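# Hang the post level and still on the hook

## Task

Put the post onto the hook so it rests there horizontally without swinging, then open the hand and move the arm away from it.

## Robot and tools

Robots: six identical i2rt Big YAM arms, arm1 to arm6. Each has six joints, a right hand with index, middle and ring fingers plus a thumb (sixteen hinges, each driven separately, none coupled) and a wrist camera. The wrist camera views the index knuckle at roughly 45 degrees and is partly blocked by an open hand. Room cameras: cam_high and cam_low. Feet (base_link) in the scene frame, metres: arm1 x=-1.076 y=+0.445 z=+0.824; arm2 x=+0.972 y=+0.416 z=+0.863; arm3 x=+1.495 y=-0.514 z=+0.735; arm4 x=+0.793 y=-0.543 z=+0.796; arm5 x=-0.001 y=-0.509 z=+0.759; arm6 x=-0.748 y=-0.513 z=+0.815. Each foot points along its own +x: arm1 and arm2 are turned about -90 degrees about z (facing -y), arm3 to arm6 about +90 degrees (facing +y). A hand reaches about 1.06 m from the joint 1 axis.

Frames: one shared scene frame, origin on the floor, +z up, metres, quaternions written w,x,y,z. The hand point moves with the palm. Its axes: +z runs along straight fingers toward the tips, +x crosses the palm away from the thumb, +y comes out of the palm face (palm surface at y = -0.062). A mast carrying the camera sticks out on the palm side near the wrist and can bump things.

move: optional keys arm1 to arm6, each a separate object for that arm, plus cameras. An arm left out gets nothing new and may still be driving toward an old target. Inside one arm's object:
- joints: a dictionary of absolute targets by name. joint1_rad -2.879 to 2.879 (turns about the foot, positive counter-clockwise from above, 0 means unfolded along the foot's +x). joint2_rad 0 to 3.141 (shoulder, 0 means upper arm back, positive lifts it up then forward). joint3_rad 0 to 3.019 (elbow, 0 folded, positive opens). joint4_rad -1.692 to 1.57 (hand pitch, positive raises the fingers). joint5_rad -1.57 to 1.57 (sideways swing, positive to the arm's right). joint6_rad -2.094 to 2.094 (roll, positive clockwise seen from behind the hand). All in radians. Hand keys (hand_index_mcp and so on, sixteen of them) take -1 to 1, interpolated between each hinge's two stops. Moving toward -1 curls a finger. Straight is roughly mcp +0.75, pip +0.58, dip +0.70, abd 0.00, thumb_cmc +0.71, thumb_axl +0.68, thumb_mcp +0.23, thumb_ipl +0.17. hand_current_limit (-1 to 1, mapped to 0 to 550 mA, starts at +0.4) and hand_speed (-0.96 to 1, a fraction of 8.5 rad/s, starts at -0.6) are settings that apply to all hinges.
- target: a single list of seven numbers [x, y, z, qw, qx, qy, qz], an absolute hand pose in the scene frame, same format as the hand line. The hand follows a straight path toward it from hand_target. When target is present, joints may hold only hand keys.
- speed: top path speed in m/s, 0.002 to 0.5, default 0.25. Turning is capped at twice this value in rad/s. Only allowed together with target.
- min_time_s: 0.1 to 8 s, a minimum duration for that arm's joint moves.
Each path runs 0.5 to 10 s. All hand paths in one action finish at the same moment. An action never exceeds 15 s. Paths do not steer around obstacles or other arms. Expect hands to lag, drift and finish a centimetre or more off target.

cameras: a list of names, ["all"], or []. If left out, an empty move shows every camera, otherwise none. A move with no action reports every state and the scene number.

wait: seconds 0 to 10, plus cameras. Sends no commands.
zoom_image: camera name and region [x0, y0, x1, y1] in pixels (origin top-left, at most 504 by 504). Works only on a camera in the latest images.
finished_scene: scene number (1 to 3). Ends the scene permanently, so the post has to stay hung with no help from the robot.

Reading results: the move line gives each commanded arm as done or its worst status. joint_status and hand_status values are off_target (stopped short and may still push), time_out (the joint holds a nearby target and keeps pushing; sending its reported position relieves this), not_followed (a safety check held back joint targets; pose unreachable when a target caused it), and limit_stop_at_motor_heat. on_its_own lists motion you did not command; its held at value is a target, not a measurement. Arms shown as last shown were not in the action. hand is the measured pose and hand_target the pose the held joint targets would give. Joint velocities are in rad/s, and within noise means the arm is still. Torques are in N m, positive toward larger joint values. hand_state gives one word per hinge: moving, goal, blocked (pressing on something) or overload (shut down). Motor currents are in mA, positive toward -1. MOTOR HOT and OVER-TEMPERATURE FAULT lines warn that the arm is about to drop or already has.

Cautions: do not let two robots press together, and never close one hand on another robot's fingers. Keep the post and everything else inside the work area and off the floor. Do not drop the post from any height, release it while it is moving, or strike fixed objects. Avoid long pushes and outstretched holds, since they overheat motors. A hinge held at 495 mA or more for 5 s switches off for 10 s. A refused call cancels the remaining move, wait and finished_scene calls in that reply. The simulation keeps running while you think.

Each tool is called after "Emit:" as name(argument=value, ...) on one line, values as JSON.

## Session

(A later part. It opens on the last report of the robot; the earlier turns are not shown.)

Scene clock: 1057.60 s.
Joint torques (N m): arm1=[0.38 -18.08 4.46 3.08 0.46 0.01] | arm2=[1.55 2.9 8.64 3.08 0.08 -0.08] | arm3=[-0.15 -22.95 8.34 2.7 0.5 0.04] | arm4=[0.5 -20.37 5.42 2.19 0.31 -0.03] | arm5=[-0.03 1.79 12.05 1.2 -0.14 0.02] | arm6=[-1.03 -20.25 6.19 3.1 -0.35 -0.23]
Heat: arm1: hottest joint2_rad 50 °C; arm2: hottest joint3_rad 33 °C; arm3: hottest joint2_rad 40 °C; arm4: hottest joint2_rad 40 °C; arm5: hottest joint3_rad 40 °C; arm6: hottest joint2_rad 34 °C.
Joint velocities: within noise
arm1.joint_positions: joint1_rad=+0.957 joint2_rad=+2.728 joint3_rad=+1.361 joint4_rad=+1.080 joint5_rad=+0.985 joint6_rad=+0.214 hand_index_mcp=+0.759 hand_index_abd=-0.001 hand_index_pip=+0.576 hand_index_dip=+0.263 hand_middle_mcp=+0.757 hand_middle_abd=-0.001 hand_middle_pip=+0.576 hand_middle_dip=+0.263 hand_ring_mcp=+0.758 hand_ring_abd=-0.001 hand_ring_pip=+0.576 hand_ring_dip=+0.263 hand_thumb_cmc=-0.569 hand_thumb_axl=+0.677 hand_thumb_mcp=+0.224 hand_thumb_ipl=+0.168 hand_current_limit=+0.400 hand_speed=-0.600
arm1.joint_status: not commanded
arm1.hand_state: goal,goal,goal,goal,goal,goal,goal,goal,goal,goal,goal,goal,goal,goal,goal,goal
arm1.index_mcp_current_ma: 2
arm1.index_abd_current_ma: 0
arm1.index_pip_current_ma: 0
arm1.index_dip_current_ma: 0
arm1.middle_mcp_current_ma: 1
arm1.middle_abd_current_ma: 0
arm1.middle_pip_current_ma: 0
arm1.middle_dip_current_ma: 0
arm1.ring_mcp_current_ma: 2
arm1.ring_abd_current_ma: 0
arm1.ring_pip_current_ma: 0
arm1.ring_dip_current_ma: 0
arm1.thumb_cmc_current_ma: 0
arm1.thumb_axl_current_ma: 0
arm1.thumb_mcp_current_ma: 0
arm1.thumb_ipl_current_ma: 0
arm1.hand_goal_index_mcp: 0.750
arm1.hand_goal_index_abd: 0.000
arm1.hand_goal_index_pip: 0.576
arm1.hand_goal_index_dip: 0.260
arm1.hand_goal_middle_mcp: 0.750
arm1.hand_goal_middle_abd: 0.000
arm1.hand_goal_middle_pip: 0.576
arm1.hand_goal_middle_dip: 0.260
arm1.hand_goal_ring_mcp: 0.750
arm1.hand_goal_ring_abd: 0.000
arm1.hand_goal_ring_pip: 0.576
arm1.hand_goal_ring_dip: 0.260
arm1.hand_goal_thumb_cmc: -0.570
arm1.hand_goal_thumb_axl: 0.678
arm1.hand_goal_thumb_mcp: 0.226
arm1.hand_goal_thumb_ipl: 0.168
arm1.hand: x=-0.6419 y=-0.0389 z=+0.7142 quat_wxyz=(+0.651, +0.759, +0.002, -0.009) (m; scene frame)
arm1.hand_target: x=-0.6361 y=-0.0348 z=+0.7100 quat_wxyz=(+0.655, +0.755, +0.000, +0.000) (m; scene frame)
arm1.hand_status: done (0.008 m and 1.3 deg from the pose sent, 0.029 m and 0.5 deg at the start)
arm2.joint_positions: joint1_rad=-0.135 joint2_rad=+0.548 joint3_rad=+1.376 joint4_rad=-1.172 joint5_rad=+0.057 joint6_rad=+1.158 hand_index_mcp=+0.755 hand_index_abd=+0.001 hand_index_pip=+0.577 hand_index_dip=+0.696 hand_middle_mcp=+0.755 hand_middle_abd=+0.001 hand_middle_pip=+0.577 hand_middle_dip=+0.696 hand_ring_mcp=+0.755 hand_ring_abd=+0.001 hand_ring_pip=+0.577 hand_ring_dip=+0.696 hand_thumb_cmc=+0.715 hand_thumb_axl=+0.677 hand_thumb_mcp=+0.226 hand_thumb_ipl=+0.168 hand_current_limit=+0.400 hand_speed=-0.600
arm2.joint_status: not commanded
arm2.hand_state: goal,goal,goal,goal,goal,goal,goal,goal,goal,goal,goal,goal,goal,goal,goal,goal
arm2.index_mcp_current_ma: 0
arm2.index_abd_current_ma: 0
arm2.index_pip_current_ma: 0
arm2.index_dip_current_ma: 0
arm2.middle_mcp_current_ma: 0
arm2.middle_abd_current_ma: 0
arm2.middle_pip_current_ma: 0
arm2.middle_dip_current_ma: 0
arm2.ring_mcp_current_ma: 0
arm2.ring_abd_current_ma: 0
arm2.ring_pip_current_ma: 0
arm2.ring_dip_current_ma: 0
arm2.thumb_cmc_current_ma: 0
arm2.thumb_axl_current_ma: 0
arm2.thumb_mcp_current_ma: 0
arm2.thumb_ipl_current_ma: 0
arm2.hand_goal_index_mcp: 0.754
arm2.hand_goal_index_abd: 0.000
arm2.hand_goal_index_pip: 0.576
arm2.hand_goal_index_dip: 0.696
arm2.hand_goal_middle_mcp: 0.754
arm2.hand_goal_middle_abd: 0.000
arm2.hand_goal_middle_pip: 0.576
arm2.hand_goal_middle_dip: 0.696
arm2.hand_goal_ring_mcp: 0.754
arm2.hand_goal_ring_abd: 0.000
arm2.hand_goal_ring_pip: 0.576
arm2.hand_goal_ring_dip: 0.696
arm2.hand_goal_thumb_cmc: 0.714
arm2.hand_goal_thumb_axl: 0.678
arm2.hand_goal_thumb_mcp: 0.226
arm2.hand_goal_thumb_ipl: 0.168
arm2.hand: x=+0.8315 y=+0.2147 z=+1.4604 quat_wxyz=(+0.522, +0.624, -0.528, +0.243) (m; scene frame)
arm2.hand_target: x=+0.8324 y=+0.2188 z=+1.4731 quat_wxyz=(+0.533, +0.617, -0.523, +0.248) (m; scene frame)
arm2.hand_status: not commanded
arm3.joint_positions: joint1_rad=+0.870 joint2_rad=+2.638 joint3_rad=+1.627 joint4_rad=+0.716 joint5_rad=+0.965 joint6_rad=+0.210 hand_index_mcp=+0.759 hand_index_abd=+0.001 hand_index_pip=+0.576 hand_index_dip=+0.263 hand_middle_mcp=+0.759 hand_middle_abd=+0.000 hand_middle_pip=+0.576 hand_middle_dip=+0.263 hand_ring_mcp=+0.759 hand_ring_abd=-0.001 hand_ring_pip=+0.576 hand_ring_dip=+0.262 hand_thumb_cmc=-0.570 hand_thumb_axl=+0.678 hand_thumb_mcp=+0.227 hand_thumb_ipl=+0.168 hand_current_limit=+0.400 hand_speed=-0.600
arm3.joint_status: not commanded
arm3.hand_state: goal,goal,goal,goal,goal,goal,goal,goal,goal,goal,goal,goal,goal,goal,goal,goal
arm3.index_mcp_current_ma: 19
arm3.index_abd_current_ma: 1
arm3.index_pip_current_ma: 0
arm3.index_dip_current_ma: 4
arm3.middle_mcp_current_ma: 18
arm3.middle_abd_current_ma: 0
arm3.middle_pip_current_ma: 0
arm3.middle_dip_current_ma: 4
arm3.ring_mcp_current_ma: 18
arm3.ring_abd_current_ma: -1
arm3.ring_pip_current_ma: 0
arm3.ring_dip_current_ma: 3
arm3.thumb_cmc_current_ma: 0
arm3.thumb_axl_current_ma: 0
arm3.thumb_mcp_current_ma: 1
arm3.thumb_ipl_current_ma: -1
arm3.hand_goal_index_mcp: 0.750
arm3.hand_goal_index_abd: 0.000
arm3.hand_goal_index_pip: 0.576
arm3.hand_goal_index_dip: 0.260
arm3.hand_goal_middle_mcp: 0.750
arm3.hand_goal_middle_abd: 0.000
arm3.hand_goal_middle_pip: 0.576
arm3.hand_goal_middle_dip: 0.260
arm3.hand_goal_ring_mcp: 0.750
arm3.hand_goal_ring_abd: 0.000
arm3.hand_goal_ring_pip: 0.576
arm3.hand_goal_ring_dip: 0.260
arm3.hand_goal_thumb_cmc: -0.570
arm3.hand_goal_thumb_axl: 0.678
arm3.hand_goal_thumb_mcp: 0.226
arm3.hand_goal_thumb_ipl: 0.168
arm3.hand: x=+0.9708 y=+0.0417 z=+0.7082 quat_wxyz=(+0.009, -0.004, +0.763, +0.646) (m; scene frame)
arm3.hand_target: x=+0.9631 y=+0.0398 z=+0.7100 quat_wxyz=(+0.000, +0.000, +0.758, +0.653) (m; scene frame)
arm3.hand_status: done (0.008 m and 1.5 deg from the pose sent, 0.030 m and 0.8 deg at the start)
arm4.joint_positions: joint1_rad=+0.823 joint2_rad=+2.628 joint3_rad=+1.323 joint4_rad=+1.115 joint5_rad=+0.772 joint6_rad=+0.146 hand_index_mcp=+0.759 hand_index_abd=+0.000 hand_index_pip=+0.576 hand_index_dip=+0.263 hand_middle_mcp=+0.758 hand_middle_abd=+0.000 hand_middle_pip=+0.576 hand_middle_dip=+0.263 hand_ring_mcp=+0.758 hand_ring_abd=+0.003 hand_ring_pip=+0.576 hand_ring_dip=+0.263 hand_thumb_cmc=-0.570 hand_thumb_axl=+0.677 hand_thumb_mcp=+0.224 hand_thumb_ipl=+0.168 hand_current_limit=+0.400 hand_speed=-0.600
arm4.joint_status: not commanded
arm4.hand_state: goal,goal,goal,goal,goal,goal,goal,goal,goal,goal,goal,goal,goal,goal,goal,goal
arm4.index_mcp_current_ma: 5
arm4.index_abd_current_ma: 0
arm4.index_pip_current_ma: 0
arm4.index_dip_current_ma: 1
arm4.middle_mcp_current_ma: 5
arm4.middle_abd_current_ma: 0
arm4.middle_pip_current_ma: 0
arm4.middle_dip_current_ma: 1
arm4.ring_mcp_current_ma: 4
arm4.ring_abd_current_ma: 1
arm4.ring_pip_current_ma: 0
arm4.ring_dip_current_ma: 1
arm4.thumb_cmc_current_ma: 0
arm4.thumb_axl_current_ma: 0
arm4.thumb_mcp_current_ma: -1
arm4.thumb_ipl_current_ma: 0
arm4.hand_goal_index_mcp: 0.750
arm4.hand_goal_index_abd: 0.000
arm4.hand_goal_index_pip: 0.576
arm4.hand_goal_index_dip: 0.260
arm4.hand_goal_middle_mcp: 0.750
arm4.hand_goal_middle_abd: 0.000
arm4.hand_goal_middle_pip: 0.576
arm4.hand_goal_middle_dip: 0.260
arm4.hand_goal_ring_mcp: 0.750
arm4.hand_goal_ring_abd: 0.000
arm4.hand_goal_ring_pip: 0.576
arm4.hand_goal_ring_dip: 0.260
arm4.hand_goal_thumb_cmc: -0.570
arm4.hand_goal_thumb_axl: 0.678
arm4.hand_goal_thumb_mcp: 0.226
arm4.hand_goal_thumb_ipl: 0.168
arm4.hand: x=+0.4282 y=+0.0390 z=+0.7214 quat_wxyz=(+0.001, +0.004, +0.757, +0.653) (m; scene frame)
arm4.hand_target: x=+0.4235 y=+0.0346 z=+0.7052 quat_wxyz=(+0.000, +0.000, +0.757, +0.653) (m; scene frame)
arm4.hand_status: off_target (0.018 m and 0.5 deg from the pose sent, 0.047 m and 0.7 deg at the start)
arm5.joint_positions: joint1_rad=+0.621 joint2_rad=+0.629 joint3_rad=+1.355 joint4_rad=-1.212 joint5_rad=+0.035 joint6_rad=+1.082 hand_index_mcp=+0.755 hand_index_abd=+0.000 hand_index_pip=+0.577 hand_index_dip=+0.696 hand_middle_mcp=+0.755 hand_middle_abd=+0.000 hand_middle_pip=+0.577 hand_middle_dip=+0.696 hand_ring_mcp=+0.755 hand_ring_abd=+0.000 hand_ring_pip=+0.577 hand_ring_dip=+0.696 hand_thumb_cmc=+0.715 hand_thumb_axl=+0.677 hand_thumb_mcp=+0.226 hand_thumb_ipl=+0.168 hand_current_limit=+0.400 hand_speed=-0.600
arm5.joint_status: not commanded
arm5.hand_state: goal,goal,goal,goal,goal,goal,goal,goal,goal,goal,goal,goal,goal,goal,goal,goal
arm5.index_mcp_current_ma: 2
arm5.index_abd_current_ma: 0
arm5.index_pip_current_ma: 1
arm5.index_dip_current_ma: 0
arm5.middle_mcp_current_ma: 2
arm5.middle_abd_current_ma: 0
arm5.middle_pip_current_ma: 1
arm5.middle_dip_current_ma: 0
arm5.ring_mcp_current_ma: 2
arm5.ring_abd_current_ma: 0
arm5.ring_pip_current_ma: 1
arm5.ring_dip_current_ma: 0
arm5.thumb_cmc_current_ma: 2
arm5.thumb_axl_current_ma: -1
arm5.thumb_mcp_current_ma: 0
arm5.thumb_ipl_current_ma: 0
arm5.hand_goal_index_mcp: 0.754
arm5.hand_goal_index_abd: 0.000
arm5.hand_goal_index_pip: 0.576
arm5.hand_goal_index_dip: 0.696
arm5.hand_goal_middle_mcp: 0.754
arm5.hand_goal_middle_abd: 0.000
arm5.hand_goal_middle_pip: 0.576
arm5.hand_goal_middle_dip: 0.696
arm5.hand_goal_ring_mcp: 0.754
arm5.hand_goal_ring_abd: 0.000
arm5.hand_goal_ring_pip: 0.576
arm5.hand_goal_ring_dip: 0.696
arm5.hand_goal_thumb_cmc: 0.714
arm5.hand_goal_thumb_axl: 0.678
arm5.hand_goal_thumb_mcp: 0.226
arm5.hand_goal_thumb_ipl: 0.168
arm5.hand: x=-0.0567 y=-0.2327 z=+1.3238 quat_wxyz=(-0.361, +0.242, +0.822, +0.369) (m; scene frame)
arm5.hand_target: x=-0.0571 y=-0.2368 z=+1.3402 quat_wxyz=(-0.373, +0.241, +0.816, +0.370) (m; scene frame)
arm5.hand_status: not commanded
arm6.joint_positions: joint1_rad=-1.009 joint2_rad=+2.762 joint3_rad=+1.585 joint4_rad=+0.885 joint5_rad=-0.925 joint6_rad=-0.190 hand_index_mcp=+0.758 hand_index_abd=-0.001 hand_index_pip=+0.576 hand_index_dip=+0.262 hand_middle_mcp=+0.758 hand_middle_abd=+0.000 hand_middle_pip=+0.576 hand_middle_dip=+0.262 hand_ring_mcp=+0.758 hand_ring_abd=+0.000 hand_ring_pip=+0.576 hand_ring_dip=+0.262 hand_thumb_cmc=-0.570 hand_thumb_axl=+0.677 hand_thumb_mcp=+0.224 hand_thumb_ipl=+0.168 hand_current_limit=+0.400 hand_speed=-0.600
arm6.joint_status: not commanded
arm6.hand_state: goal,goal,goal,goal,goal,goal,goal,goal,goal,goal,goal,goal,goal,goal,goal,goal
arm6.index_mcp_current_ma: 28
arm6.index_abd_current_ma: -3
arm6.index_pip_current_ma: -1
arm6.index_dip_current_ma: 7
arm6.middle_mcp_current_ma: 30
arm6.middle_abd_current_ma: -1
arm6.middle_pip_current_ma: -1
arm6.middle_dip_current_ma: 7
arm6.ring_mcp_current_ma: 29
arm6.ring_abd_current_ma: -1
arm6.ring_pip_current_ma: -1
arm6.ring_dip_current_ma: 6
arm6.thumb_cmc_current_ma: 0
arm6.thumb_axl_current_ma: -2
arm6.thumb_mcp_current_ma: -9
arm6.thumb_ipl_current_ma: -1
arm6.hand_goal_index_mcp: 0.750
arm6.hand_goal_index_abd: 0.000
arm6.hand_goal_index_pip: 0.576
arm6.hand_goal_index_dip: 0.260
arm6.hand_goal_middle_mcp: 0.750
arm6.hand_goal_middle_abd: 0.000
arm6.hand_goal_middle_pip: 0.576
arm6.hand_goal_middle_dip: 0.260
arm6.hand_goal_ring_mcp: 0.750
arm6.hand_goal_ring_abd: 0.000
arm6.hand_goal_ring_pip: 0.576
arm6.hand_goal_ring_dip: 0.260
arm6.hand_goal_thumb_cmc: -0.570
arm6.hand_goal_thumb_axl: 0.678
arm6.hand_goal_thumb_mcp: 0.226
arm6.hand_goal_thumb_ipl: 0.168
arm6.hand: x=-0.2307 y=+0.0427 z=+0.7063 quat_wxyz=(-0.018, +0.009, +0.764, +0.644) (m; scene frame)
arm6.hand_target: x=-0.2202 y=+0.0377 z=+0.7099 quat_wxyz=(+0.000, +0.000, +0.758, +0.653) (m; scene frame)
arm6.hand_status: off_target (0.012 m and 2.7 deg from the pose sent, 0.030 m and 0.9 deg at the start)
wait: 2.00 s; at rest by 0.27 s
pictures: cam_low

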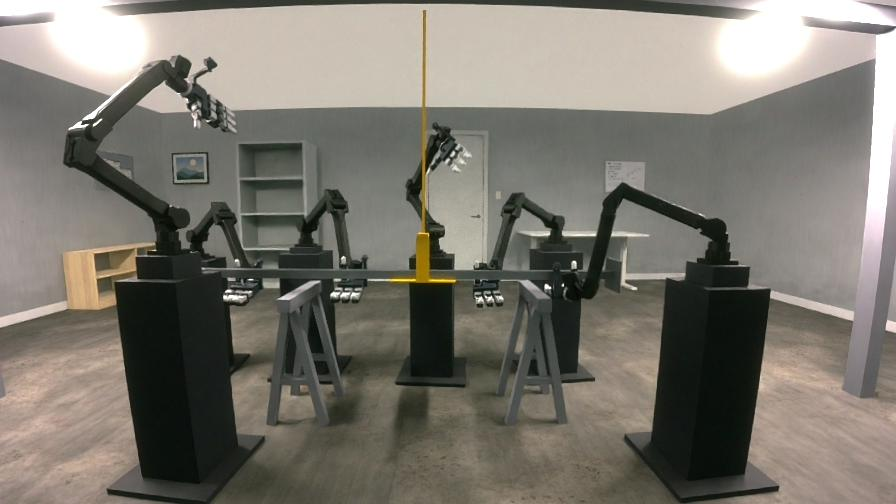

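Emit:
move(arm1={"target": [-0.640, 0.035, 0.70, 0.656, 0.755, 0, 0], "speed": 0.05}, arm3={"target": [0.966, 0.0, 0.70, 0, 0, 0.757, 0.653], "speed": 0.05}, arm4={"target": [0.423, 0.0, 0.70, 0, 0, 0.757, 0.653], "speed": 0.05}, arm6={"target": [-0.225, 0.005, 0.70, 0, 0, 0.757, 0.653], "speed": 0.05}, cameras=["cam_low"])

Emit:
move(arm1={"target": [-0.64, 0.07, 0.66, 0.656, 0.755, 0, 0], "speed": 0.06}, arm3={"target": [0.963, -0.035, 0.66, 0, 0, 0.757, 0.653], "speed": 0.06}, arm4={"target": [0.42, -0.035, 0.66, 0, 0, 0.757, 0.653], "speed": 0.06}, arm6={"target": [-0.22, -0.025, 0.66, 0, 0, 0.757, 0.653], "speed": 0.06}, cameras=["cam_low"])

Scene clock: 1088.27 s.
Joint torques (N m): arm1=[-0.03 -17.26 2.33 3.11 0.52 0.11] | arm2=[1.49 2.78 8.64 3.06 0.08 -0.07] | arm3=[-0.03 -23.41 5.64 2.65 0.51 0.3] | arm4=[0.85 -20.01 2.91 2.15 0.31 0.05] | arm5=[0.03 1.61 11.95 1.25 -0.14 0.02] | arm6=[-0.73 -20.31 3.89 3.07 -0.36 -0.24]
Heat: arm1: hottest joint2_rad 47 °C; arm2: hottest joint3_rad 33 °C; arm3: hottest joint2_rad 38 °C; arm4: hottest joint2_rad 37 °C; arm5: hottest joint3_rad 40 °C; arm6: hottest joint2_rad 31 °C.
move: arm1 off_target; arm3 done; arm4 off_target; arm6 off_target
Joint velocities: within noise
arm1.joint_positions: joint1_rad=+1.072 joint2_rad=+2.728 joint3_rad=+1.286 joint4_rad=+1.123 joint5_rad=+1.092 joint6_rad=+0.265 hand_index_mcp=+0.759 hand_index_abd=-0.001 hand_index_pip=+0.576 hand_index_dip=+0.263 hand_middle_mcp=+0.757 hand_middle_abd=-0.001 hand_middle_pip=+0.576 hand_middle_dip=+0.263 hand_ring_mcp=+0.758 hand_ring_abd=-0.001 hand_ring_pip=+0.576 hand_ring_dip=+0.263 hand_thumb_cmc=-0.569 hand_thumb_axl=+0.677 hand_thumb_mcp=+0.224 hand_thumb_ipl=+0.168 hand_current_limit=+0.400 hand_speed=-0.600
arm1.joint_status: not commanded
arm1.hand_state: goal,goal,goal,goal,goal,goal,goal,goal,goal,goal,goal,goal,goal,goal,goal,goal
arm1.index_mcp_current_ma: 2
arm1.index_abd_current_ma: 0
arm1.index_pip_current_ma: 0
arm1.index_dip_current_ma: 0
arm1.middle_mcp_current_ma: 1
arm1.middle_abd_current_ma: 0
arm1.middle_pip_current_ma: 0
arm1.middle_dip_current_ma: 0
arm1.ring_mcp_current_ma: 2
arm1.ring_abd_current_ma: 0
arm1.ring_pip_current_ma: 0
arm1.ring_dip_current_ma: 0
arm1.thumb_cmc_current_ma: 0
arm1.thumb_axl_current_ma: 0
arm1.thumb_mcp_current_ma: 0
arm1.thumb_ipl_current_ma: 0
arm1.hand_goal_index_mcp: 0.750
arm1.hand_goal_index_abd: 0.000
arm1.hand_goal_index_pip: 0.576
arm1.hand_goal_index_dip: 0.260
arm1.hand_goal_middle_mcp: 0.750
arm1.hand_goal_middle_abd: 0.000
arm1.hand_goal_middle_pip: 0.576
arm1.hand_goal_middle_dip: 0.260
arm1.hand_goal_ring_mcp: 0.750
arm1.hand_goal_ring_abd: 0.000
arm1.hand_goal_ring_pip: 0.576
arm1.hand_goal_ring_dip: 0.260
arm1.hand_goal_thumb_cmc: -0.570
arm1.hand_goal_thumb_axl: 0.678
arm1.hand_goal_thumb_mcp: 0.226
arm1.hand_goal_thumb_ipl: 0.168
arm1.hand: x=-0.6360 y=+0.0290 z=+0.7091 quat_wxyz=(+0.656, +0.755, +0.001, -0.004) (m; scene frame)
arm1.hand_target: x=-0.6400 y=+0.0350 z=+0.7001 quat_wxyz=(+0.656, +0.755, +0.000, +0.000) (m; scene frame)
arm1.hand_status: off_target (0.012 m and 0.5 deg from the pose sent, 0.075 m and 1.3 deg at the start)
arm2, arm5: as last shown
arm3.joint_positions: joint1_rad=+0.918 joint2_rad=+2.638 joint3_rad=+1.577 joint4_rad=+0.764 joint5_rad=+1.012 joint6_rad=+0.210 hand_index_mcp=+0.759 hand_index_abd=+0.001 hand_index_pip=+0.576 hand_index_dip=+0.263 hand_middle_mcp=+0.759 hand_middle_abd=+0.000 hand_middle_pip=+0.576 hand_middle_dip=+0.263 hand_ring_mcp=+0.759 hand_ring_abd=-0.001 hand_ring_pip=+0.576 hand_ring_dip=+0.262 hand_thumb_cmc=-0.570 hand_thumb_axl=+0.678 hand_thumb_mcp=+0.227 hand_thumb_ipl=+0.168 hand_current_limit=+0.400 hand_speed=-0.600
arm3.joint_status: not commanded
arm3.hand_state: goal,goal,goal,goal,goal,goal,goal,goal,goal,goal,goal,goal,goal,goal,goal,goal
arm3.index_mcp_current_ma: 19
arm3.index_abd_current_ma: 1
arm3.index_pip_current_ma: 0
arm3.index_dip_current_ma: 4
arm3.middle_mcp_current_ma: 18
arm3.middle_abd_current_ma: 0
arm3.middle_pip_current_ma: 0
arm3.middle_dip_current_ma: 4
arm3.ring_mcp_current_ma: 18
arm3.ring_abd_current_ma: -1
arm3.ring_pip_current_ma: 0
arm3.ring_dip_current_ma: 3
arm3.thumb_cmc_current_ma: 0
arm3.thumb_axl_current_ma: 0
arm3.thumb_mcp_current_ma: 1
arm3.thumb_ipl_current_ma: -1
arm3.hand_goal_index_mcp: 0.750
arm3.hand_goal_index_abd: 0.000
arm3.hand_goal_index_pip: 0.576
arm3.hand_goal_index_dip: 0.260
arm3.hand_goal_middle_mcp: 0.750
arm3.hand_goal_middle_abd: 0.000
arm3.hand_goal_middle_pip: 0.576
arm3.hand_goal_middle_dip: 0.260
arm3.hand_goal_ring_mcp: 0.750
arm3.hand_goal_ring_abd: 0.000
arm3.hand_goal_ring_pip: 0.576
arm3.hand_goal_ring_dip: 0.260
arm3.hand_goal_thumb_cmc: -0.570
arm3.hand_goal_thumb_axl: 0.678
arm3.hand_goal_thumb_mcp: 0.226
arm3.hand_goal_thumb_ipl: 0.168
arm3.hand: x=+0.9664 y=+0.0060 z=+0.7007 quat_wxyz=(+0.011, -0.008, +0.760, +0.650) (m; scene frame)
arm3.hand_target: x=+0.9659 y=+0.0000 z=+0.6999 quat_wxyz=(+0.000, +0.000, +0.757, +0.653) (m; scene frame)
arm3.hand_status: done (0.006 m and 1.6 deg from the pose sent, 0.043 m and 1.5 deg at the start)
arm4.joint_positions: joint1_rad=+0.869 joint2_rad=+2.628 joint3_rad=+1.287 joint4_rad=+1.169 joint5_rad=+0.817 joint6_rad=+0.150 hand_index_mcp=+0.759 hand_index_abd=+0.000 hand_index_pip=+0.576 hand_index_dip=+0.263 hand_middle_mcp=+0.758 hand_middle_abd=+0.000 hand_middle_pip=+0.576 hand_middle_dip=+0.263 hand_ring_mcp=+0.758 hand_ring_abd=+0.003 hand_ring_pip=+0.576 hand_ring_dip=+0.263 hand_thumb_cmc=-0.570 hand_thumb_axl=+0.677 hand_thumb_mcp=+0.224 hand_thumb_ipl=+0.168 hand_current_limit=+0.400 hand_speed=-0.600
arm4.joint_status: not commanded
arm4.hand_state: goal,goal,goal,goal,goal,goal,goal,goal,goal,goal,goal,goal,goal,goal,goal,goal
arm4.index_mcp_current_ma: 5
arm4.index_abd_current_ma: 0
arm4.index_pip_current_ma: 0
arm4.index_dip_current_ma: 1
arm4.middle_mcp_current_ma: 5
arm4.middle_abd_current_ma: 0
arm4.middle_pip_current_ma: 0
arm4.middle_dip_current_ma: 1
arm4.ring_mcp_current_ma: 4
arm4.ring_abd_current_ma: 1
arm4.ring_pip_current_ma: 0
arm4.ring_dip_current_ma: 1
arm4.thumb_cmc_current_ma: 0
arm4.thumb_axl_current_ma: 0
arm4.thumb_mcp_current_ma: -1
arm4.thumb_ipl_current_ma: 0
arm4.hand_goal_index_mcp: 0.750
arm4.hand_goal_index_abd: 0.000
arm4.hand_goal_index_pip: 0.576
arm4.hand_goal_index_dip: 0.260
arm4.hand_goal_middle_mcp: 0.750
arm4.hand_goal_middle_abd: 0.000
arm4.hand_goal_middle_pip: 0.576
arm4.hand_goal_middle_dip: 0.260
arm4.hand_goal_ring_mcp: 0.750
arm4.hand_goal_ring_abd: 0.000
arm4.hand_goal_ring_pip: 0.576
arm4.hand_goal_ring_dip: 0.260
arm4.hand_goal_thumb_cmc: -0.570
arm4.hand_goal_thumb_axl: 0.678
arm4.hand_goal_thumb_mcp: 0.226
arm4.hand_goal_thumb_ipl: 0.168
arm4.hand: x=+0.4200 y=+0.0107 z=+0.7230 quat_wxyz=(-0.003, +0.007, +0.751, +0.660) (m; scene frame)
arm4.hand_target: x=+0.4234 y=-0.0001 z=+0.7005 quat_wxyz=(+0.000, +0.000, +0.757, +0.653) (m; scene frame)
arm4.hand_status: off_target (0.025 m and 1.5 deg from the pose sent, 0.045 m and 0.5 deg at the start)
arm6.joint_positions: joint1_rad=-1.048 joint2_rad=+2.762 joint3_rad=+1.550 joint4_rad=+0.936 joint5_rad=-0.963 joint6_rad=-0.207 hand_index_mcp=+0.758 hand_index_abd=-0.001 hand_index_pip=+0.576 hand_index_dip=+0.262 hand_middle_mcp=+0.758 hand_middle_abd=+0.000 hand_middle_pip=+0.576 hand_middle_dip=+0.262 hand_ring_mcp=+0.758 hand_ring_abd=+0.000 hand_ring_pip=+0.576 hand_ring_dip=+0.262 hand_thumb_cmc=-0.570 hand_thumb_axl=+0.677 hand_thumb_mcp=+0.224 hand_thumb_ipl=+0.168 hand_current_limit=+0.400 hand_speed=-0.600
arm6.joint_status: not commanded
arm6.hand_state: goal,goal,goal,goal,goal,goal,goal,goal,goal,goal,goal,goal,goal,goal,goal,goal
arm6.index_mcp_current_ma: 28
arm6.index_abd_current_ma: -3
arm6.index_pip_current_ma: -1
arm6.index_dip_current_ma: 7
arm6.middle_mcp_current_ma: 30
arm6.middle_abd_current_ma: -1
arm6.middle_pip_current_ma: -1
arm6.middle_dip_current_ma: 7
arm6.ring_mcp_current_ma: 29
arm6.ring_abd_current_ma: -1
arm6.ring_pip_current_ma: -1
arm6.ring_dip_current_ma: 6
arm6.thumb_cmc_current_ma: 0
arm6.thumb_axl_current_ma: -2
arm6.thumb_mcp_current_ma: -9
arm6.thumb_ipl_current_ma: -1
arm6.hand_goal_index_mcp: 0.750
arm6.hand_goal_index_abd: 0.000
arm6.hand_goal_index_pip: 0.576
arm6.hand_goal_index_dip: 0.260
arm6.hand_goal_middle_mcp: 0.750
arm6.hand_goal_middle_abd: 0.000
arm6.hand_goal_middle_pip: 0.576
arm6.hand_goal_middle_dip: 0.260
arm6.hand_goal_ring_mcp: 0.750
arm6.hand_goal_ring_abd: 0.000
arm6.hand_goal_ring_pip: 0.576
arm6.hand_goal_ring_dip: 0.260
arm6.hand_goal_thumb_cmc: -0.570
arm6.hand_goal_thumb_axl: 0.678
arm6.hand_goal_thumb_mcp: 0.226
arm6.hand_goal_thumb_ipl: 0.168
arm6.hand: x=-0.2282 y=+0.0153 z=+0.7061 quat_wxyz=(-0.010, +0.001, +0.759, +0.651) (m; scene frame)
arm6.hand_target: x=-0.2251 y=+0.0052 z=+0.6999 quat_wxyz=(+0.000, +0.000, +0.757, +0.653) (m; scene frame)
arm6.hand_status: off_target (0.012 m and 1.2 deg from the pose sent, 0.039 m and 2.6 deg at the start)
pictures: cam_low

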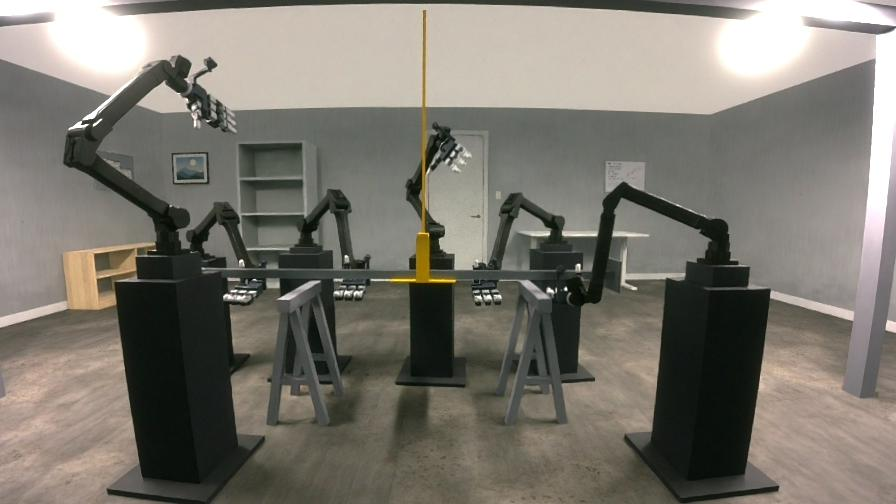

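Scene clock: 1089.67 s.
Joint torques (N m): arm1=[0.03 -17.14 2.91 2.88 0.62 0.16] | arm2=[1.55 2.78 8.64 3.08 0.08 -0.07] | arm3=[-0.15 -22.01 5.63 2.58 0.54 0.31] | arm4=[-0.15 -19.55 3.43 2.13 0.34 0.05] | arm5=[-0.32 1.61 12.01 1.29 -0.13 0.04] | arm6=[-0.32 -19.49 5.16 2.92 -0.42 -0.2]
Heat: arm1: hottest joint2_rad 47 °C; arm2: hottest joint3_rad 33 °C; arm3: hottest joint2_rad 38 °C; arm4: hottest joint2_rad 37 °C; arm5: hottest joint3_rad 40 °C; arm6: hottest joint2_rad 31 °C.
move: arm1 done; arm3 done; arm4 off_target; arm6 off_target
Joint velocities: within noise
arm1.joint_positions: joint1_rad=+1.134 joint2_rad=+2.822 joint3_rad=+1.311 joint4_rad=+1.131 joint5_rad=+1.152 joint6_rad=+0.315 hand_index_mcp=+0.759 hand_index_abd=-0.001 hand_index_pip=+0.576 hand_index_dip=+0.263 hand_middle_mcp=+0.757 hand_middle_abd=-0.001 hand_middle_pip=+0.576 hand_middle_dip=+0.263 hand_ring_mcp=+0.758 hand_ring_abd=-0.001 hand_ring_pip=+0.576 hand_ring_dip=+0.263 hand_thumb_cmc=-0.569 hand_thumb_axl=+0.677 hand_thumb_mcp=+0.224 hand_thumb_ipl=+0.168 hand_current_limit=+0.400 hand_speed=-0.600
arm1.joint_status: not commanded
arm1.hand_state: goal,goal,goal,goal,goal,goal,goal,goal,goal,goal,goal,goal,goal,goal,goal,goal
arm1.index_mcp_current_ma: 2
arm1.index_abd_current_ma: 0
arm1.index_pip_current_ma: 0
arm1.index_dip_current_ma: 0
arm1.middle_mcp_current_ma: 1
arm1.middle_abd_current_ma: 0
arm1.middle_pip_current_ma: 0
arm1.middle_dip_current_ma: 0
arm1.ring_mcp_current_ma: 2
arm1.ring_abd_current_ma: 0
arm1.ring_pip_current_ma: 0
arm1.ring_dip_current_ma: 0
arm1.thumb_cmc_current_ma: 0
arm1.thumb_axl_current_ma: 0
arm1.thumb_mcp_current_ma: 0
arm1.thumb_ipl_current_ma: 0
arm1.hand_goal_index_mcp: 0.750
arm1.hand_goal_index_abd: 0.000
arm1.hand_goal_index_pip: 0.576
arm1.hand_goal_index_dip: 0.260
arm1.hand_goal_middle_mcp: 0.750
arm1.hand_goal_middle_abd: 0.000
arm1.hand_goal_middle_pip: 0.576
arm1.hand_goal_middle_dip: 0.260
arm1.hand_goal_ring_mcp: 0.750
arm1.hand_goal_ring_abd: 0.000
arm1.hand_goal_ring_pip: 0.576
arm1.hand_goal_ring_dip: 0.260
arm1.hand_goal_thumb_cmc: -0.570
arm1.hand_goal_thumb_axl: 0.678
arm1.hand_goal_thumb_mcp: 0.226
arm1.hand_goal_thumb_ipl: 0.168
arm1.hand: x=-0.6411 y=+0.0659 z=+0.6653 quat_wxyz=(+0.653, +0.757, +0.006, -0.011) (m; scene frame)
arm1.hand_target: x=-0.6402 y=+0.0700 z=+0.6600 quat_wxyz=(+0.656, +0.755, +0.000, +0.000) (m; scene frame)
arm1.hand_status: done (0.007 m and 1.4 deg from the pose sent, 0.064 m and 0.5 deg at the start)
arm2, arm5: as last shown
arm3.joint_positions: joint1_rad=+0.968 joint2_rad=+2.701 joint3_rad=+1.577 joint4_rad=+0.806 joint5_rad=+1.060 joint6_rad=+0.238 hand_index_mcp=+0.759 hand_index_abd=+0.001 hand_index_pip=+0.576 hand_index_dip=+0.263 hand_middle_mcp=+0.759 hand_middle_abd=+0.000 hand_middle_pip=+0.576 hand_middle_dip=+0.263 hand_ring_mcp=+0.759 hand_ring_abd=-0.001 hand_ring_pip=+0.576 hand_ring_dip=+0.262 hand_thumb_cmc=-0.570 hand_thumb_axl=+0.678 hand_thumb_mcp=+0.227 hand_thumb_ipl=+0.168 hand_current_limit=+0.400 hand_speed=-0.600
arm3.joint_status: not commanded
arm3.hand_state: goal,goal,goal,goal,goal,goal,goal,goal,goal,goal,goal,goal,goal,goal,goal,goal
arm3.index_mcp_current_ma: 19
arm3.index_abd_current_ma: 1
arm3.index_pip_current_ma: 0
arm3.index_dip_current_ma: 4
arm3.middle_mcp_current_ma: 18
arm3.middle_abd_current_ma: 0
arm3.middle_pip_current_ma: 0
arm3.middle_dip_current_ma: 4
arm3.ring_mcp_current_ma: 18
arm3.ring_abd_current_ma: -1
arm3.ring_pip_current_ma: 0
arm3.ring_dip_current_ma: 3
arm3.thumb_cmc_current_ma: 0
arm3.thumb_axl_current_ma: 0
arm3.thumb_mcp_current_ma: 1
arm3.thumb_ipl_current_ma: -1
arm3.hand_goal_index_mcp: 0.750
arm3.hand_goal_index_abd: 0.000
arm3.hand_goal_index_pip: 0.576
arm3.hand_goal_index_dip: 0.260
arm3.hand_goal_middle_mcp: 0.750
arm3.hand_goal_middle_abd: 0.000
arm3.hand_goal_middle_pip: 0.576
arm3.hand_goal_middle_dip: 0.260
arm3.hand_goal_ring_mcp: 0.750
arm3.hand_goal_ring_abd: 0.000
arm3.hand_goal_ring_pip: 0.576
arm3.hand_goal_ring_dip: 0.260
arm3.hand_goal_thumb_cmc: -0.570
arm3.hand_goal_thumb_axl: 0.678
arm3.hand_goal_thumb_mcp: 0.226
arm3.hand_goal_thumb_ipl: 0.168
arm3.hand: x=+0.9628 y=-0.0289 z=+0.6656 quat_wxyz=(+0.010, -0.007, +0.759, +0.651) (m; scene frame)
arm3.hand_target: x=+0.9631 y=-0.0349 z=+0.6600 quat_wxyz=(+0.000, +0.000, +0.757, +0.653) (m; scene frame)
arm3.hand_status: done (0.008 m and 1.4 deg from the pose sent, 0.058 m and 1.6 deg at the start)
arm4.joint_positions: joint1_rad=+0.925 joint2_rad=+2.724 joint3_rad=+1.287 joint4_rad=+1.233 joint5_rad=+0.870 joint6_rad=+0.167 hand_index_mcp=+0.759 hand_index_abd=+0.000 hand_index_pip=+0.576 hand_index_dip=+0.263 hand_middle_mcp=+0.758 hand_middle_abd=+0.000 hand_middle_pip=+0.576 hand_middle_dip=+0.263 hand_ring_mcp=+0.758 hand_ring_abd=+0.003 hand_ring_pip=+0.576 hand_ring_dip=+0.263 hand_thumb_cmc=-0.570 hand_thumb_axl=+0.677 hand_thumb_mcp=+0.224 hand_thumb_ipl=+0.168 hand_current_limit=+0.400 hand_speed=-0.600
arm4.joint_status: not commanded
arm4.hand_state: goal,goal,goal,goal,goal,goal,goal,goal,goal,goal,goal,goal,goal,goal,goal,goal
arm4.index_mcp_current_ma: 5
arm4.index_abd_current_ma: 0
arm4.index_pip_current_ma: 0
arm4.index_dip_current_ma: 1
arm4.middle_mcp_current_ma: 5
arm4.middle_abd_current_ma: 0
arm4.middle_pip_current_ma: 0
arm4.middle_dip_current_ma: 1
arm4.ring_mcp_current_ma: 4
arm4.ring_abd_current_ma: 1
arm4.ring_pip_current_ma: 0
arm4.ring_dip_current_ma: 1
arm4.thumb_cmc_current_ma: 0
arm4.thumb_axl_current_ma: 0
arm4.thumb_mcp_current_ma: -1
arm4.thumb_ipl_current_ma: 0
arm4.hand_goal_index_mcp: 0.750
arm4.hand_goal_index_abd: 0.000
arm4.hand_goal_index_pip: 0.576
arm4.hand_goal_index_dip: 0.260
arm4.hand_goal_middle_mcp: 0.750
arm4.hand_goal_middle_abd: 0.000
arm4.hand_goal_middle_pip: 0.576
arm4.hand_goal_middle_dip: 0.260
arm4.hand_goal_ring_mcp: 0.750
arm4.hand_goal_ring_abd: 0.000
arm4.hand_goal_ring_pip: 0.576
arm4.hand_goal_ring_dip: 0.260
arm4.hand_goal_thumb_cmc: -0.570
arm4.hand_goal_thumb_axl: 0.678
arm4.hand_goal_thumb_mcp: 0.226
arm4.hand_goal_thumb_ipl: 0.168
arm4.hand: x=+0.4195 y=-0.0282 z=+0.6767 quat_wxyz=(+0.001, +0.002, +0.755, +0.655) (m; scene frame)
arm4.hand_target: x=+0.4203 y=-0.0353 z=+0.6603 quat_wxyz=(+0.000, +0.000, +0.757, +0.653) (m; scene frame)
arm4.hand_status: off_target (0.018 m and 0.5 deg from the pose sent, 0.078 m and 1.5 deg at the start)
arm6.joint_positions: joint1_rad=-1.096 joint2_rad=+2.848 joint3_rad=+1.566 joint4_rad=+0.961 joint5_rad=-1.008 joint6_rad=-0.232 hand_index_mcp=+0.758 hand_index_abd=-0.001 hand_index_pip=+0.576 hand_index_dip=+0.262 hand_middle_mcp=+0.758 hand_middle_abd=+0.000 hand_middle_pip=+0.576 hand_middle_dip=+0.262 hand_ring_mcp=+0.758 hand_ring_abd=+0.000 hand_ring_pip=+0.576 hand_ring_dip=+0.262 hand_thumb_cmc=-0.570 hand_thumb_axl=+0.677 hand_thumb_mcp=+0.224 hand_thumb_ipl=+0.168 hand_current_limit=+0.400 hand_speed=-0.600
arm6.joint_status: not commanded
arm6.hand_state: goal,goal,goal,goal,goal,goal,goal,goal,goal,goal,goal,goal,goal,goal,goal,goal
arm6.index_mcp_current_ma: 28
arm6.index_abd_current_ma: -3
arm6.index_pip_current_ma: -1
arm6.index_dip_current_ma: 7
arm6.middle_mcp_current_ma: 30
arm6.middle_abd_current_ma: -1
arm6.middle_pip_current_ma: -1
arm6.middle_dip_current_ma: 7
arm6.ring_mcp_current_ma: 29
arm6.ring_abd_current_ma: -1
arm6.ring_pip_current_ma: -1
arm6.ring_dip_current_ma: 6
arm6.thumb_cmc_current_ma: 0
arm6.thumb_axl_current_ma: -2
arm6.thumb_mcp_current_ma: -9
arm6.thumb_ipl_current_ma: -1
arm6.hand_goal_index_mcp: 0.750
arm6.hand_goal_index_abd: 0.000
arm6.hand_goal_index_pip: 0.576
arm6.hand_goal_index_dip: 0.260
arm6.hand_goal_middle_mcp: 0.750
arm6.hand_goal_middle_abd: 0.000
arm6.hand_goal_middle_pip: 0.576
arm6.hand_goal_middle_dip: 0.260
arm6.hand_goal_ring_mcp: 0.750
arm6.hand_goal_ring_abd: 0.000
arm6.hand_goal_ring_pip: 0.576
arm6.hand_goal_ring_dip: 0.260
arm6.hand_goal_thumb_cmc: -0.570
arm6.hand_goal_thumb_axl: 0.678
arm6.hand_goal_thumb_mcp: 0.226
arm6.hand_goal_thumb_ipl: 0.168
arm6.hand: x=-0.2291 y=-0.0191 z=+0.6584 quat_wxyz=(-0.017, +0.008, +0.763, +0.646) (m; scene frame)
arm6.hand_target: x=-0.2202 y=-0.0251 z=+0.6601 quat_wxyz=(+0.000, +0.000, +0.758, +0.653) (m; scene frame)
arm6.hand_status: off_target (0.011 m and 2.4 deg from the pose sent, 0.062 m and 1.1 deg at the start)
pictures: cam_low

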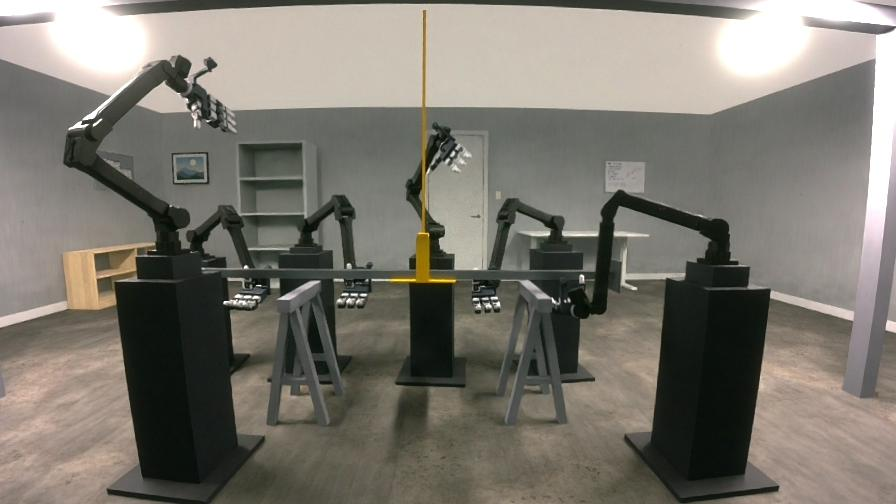

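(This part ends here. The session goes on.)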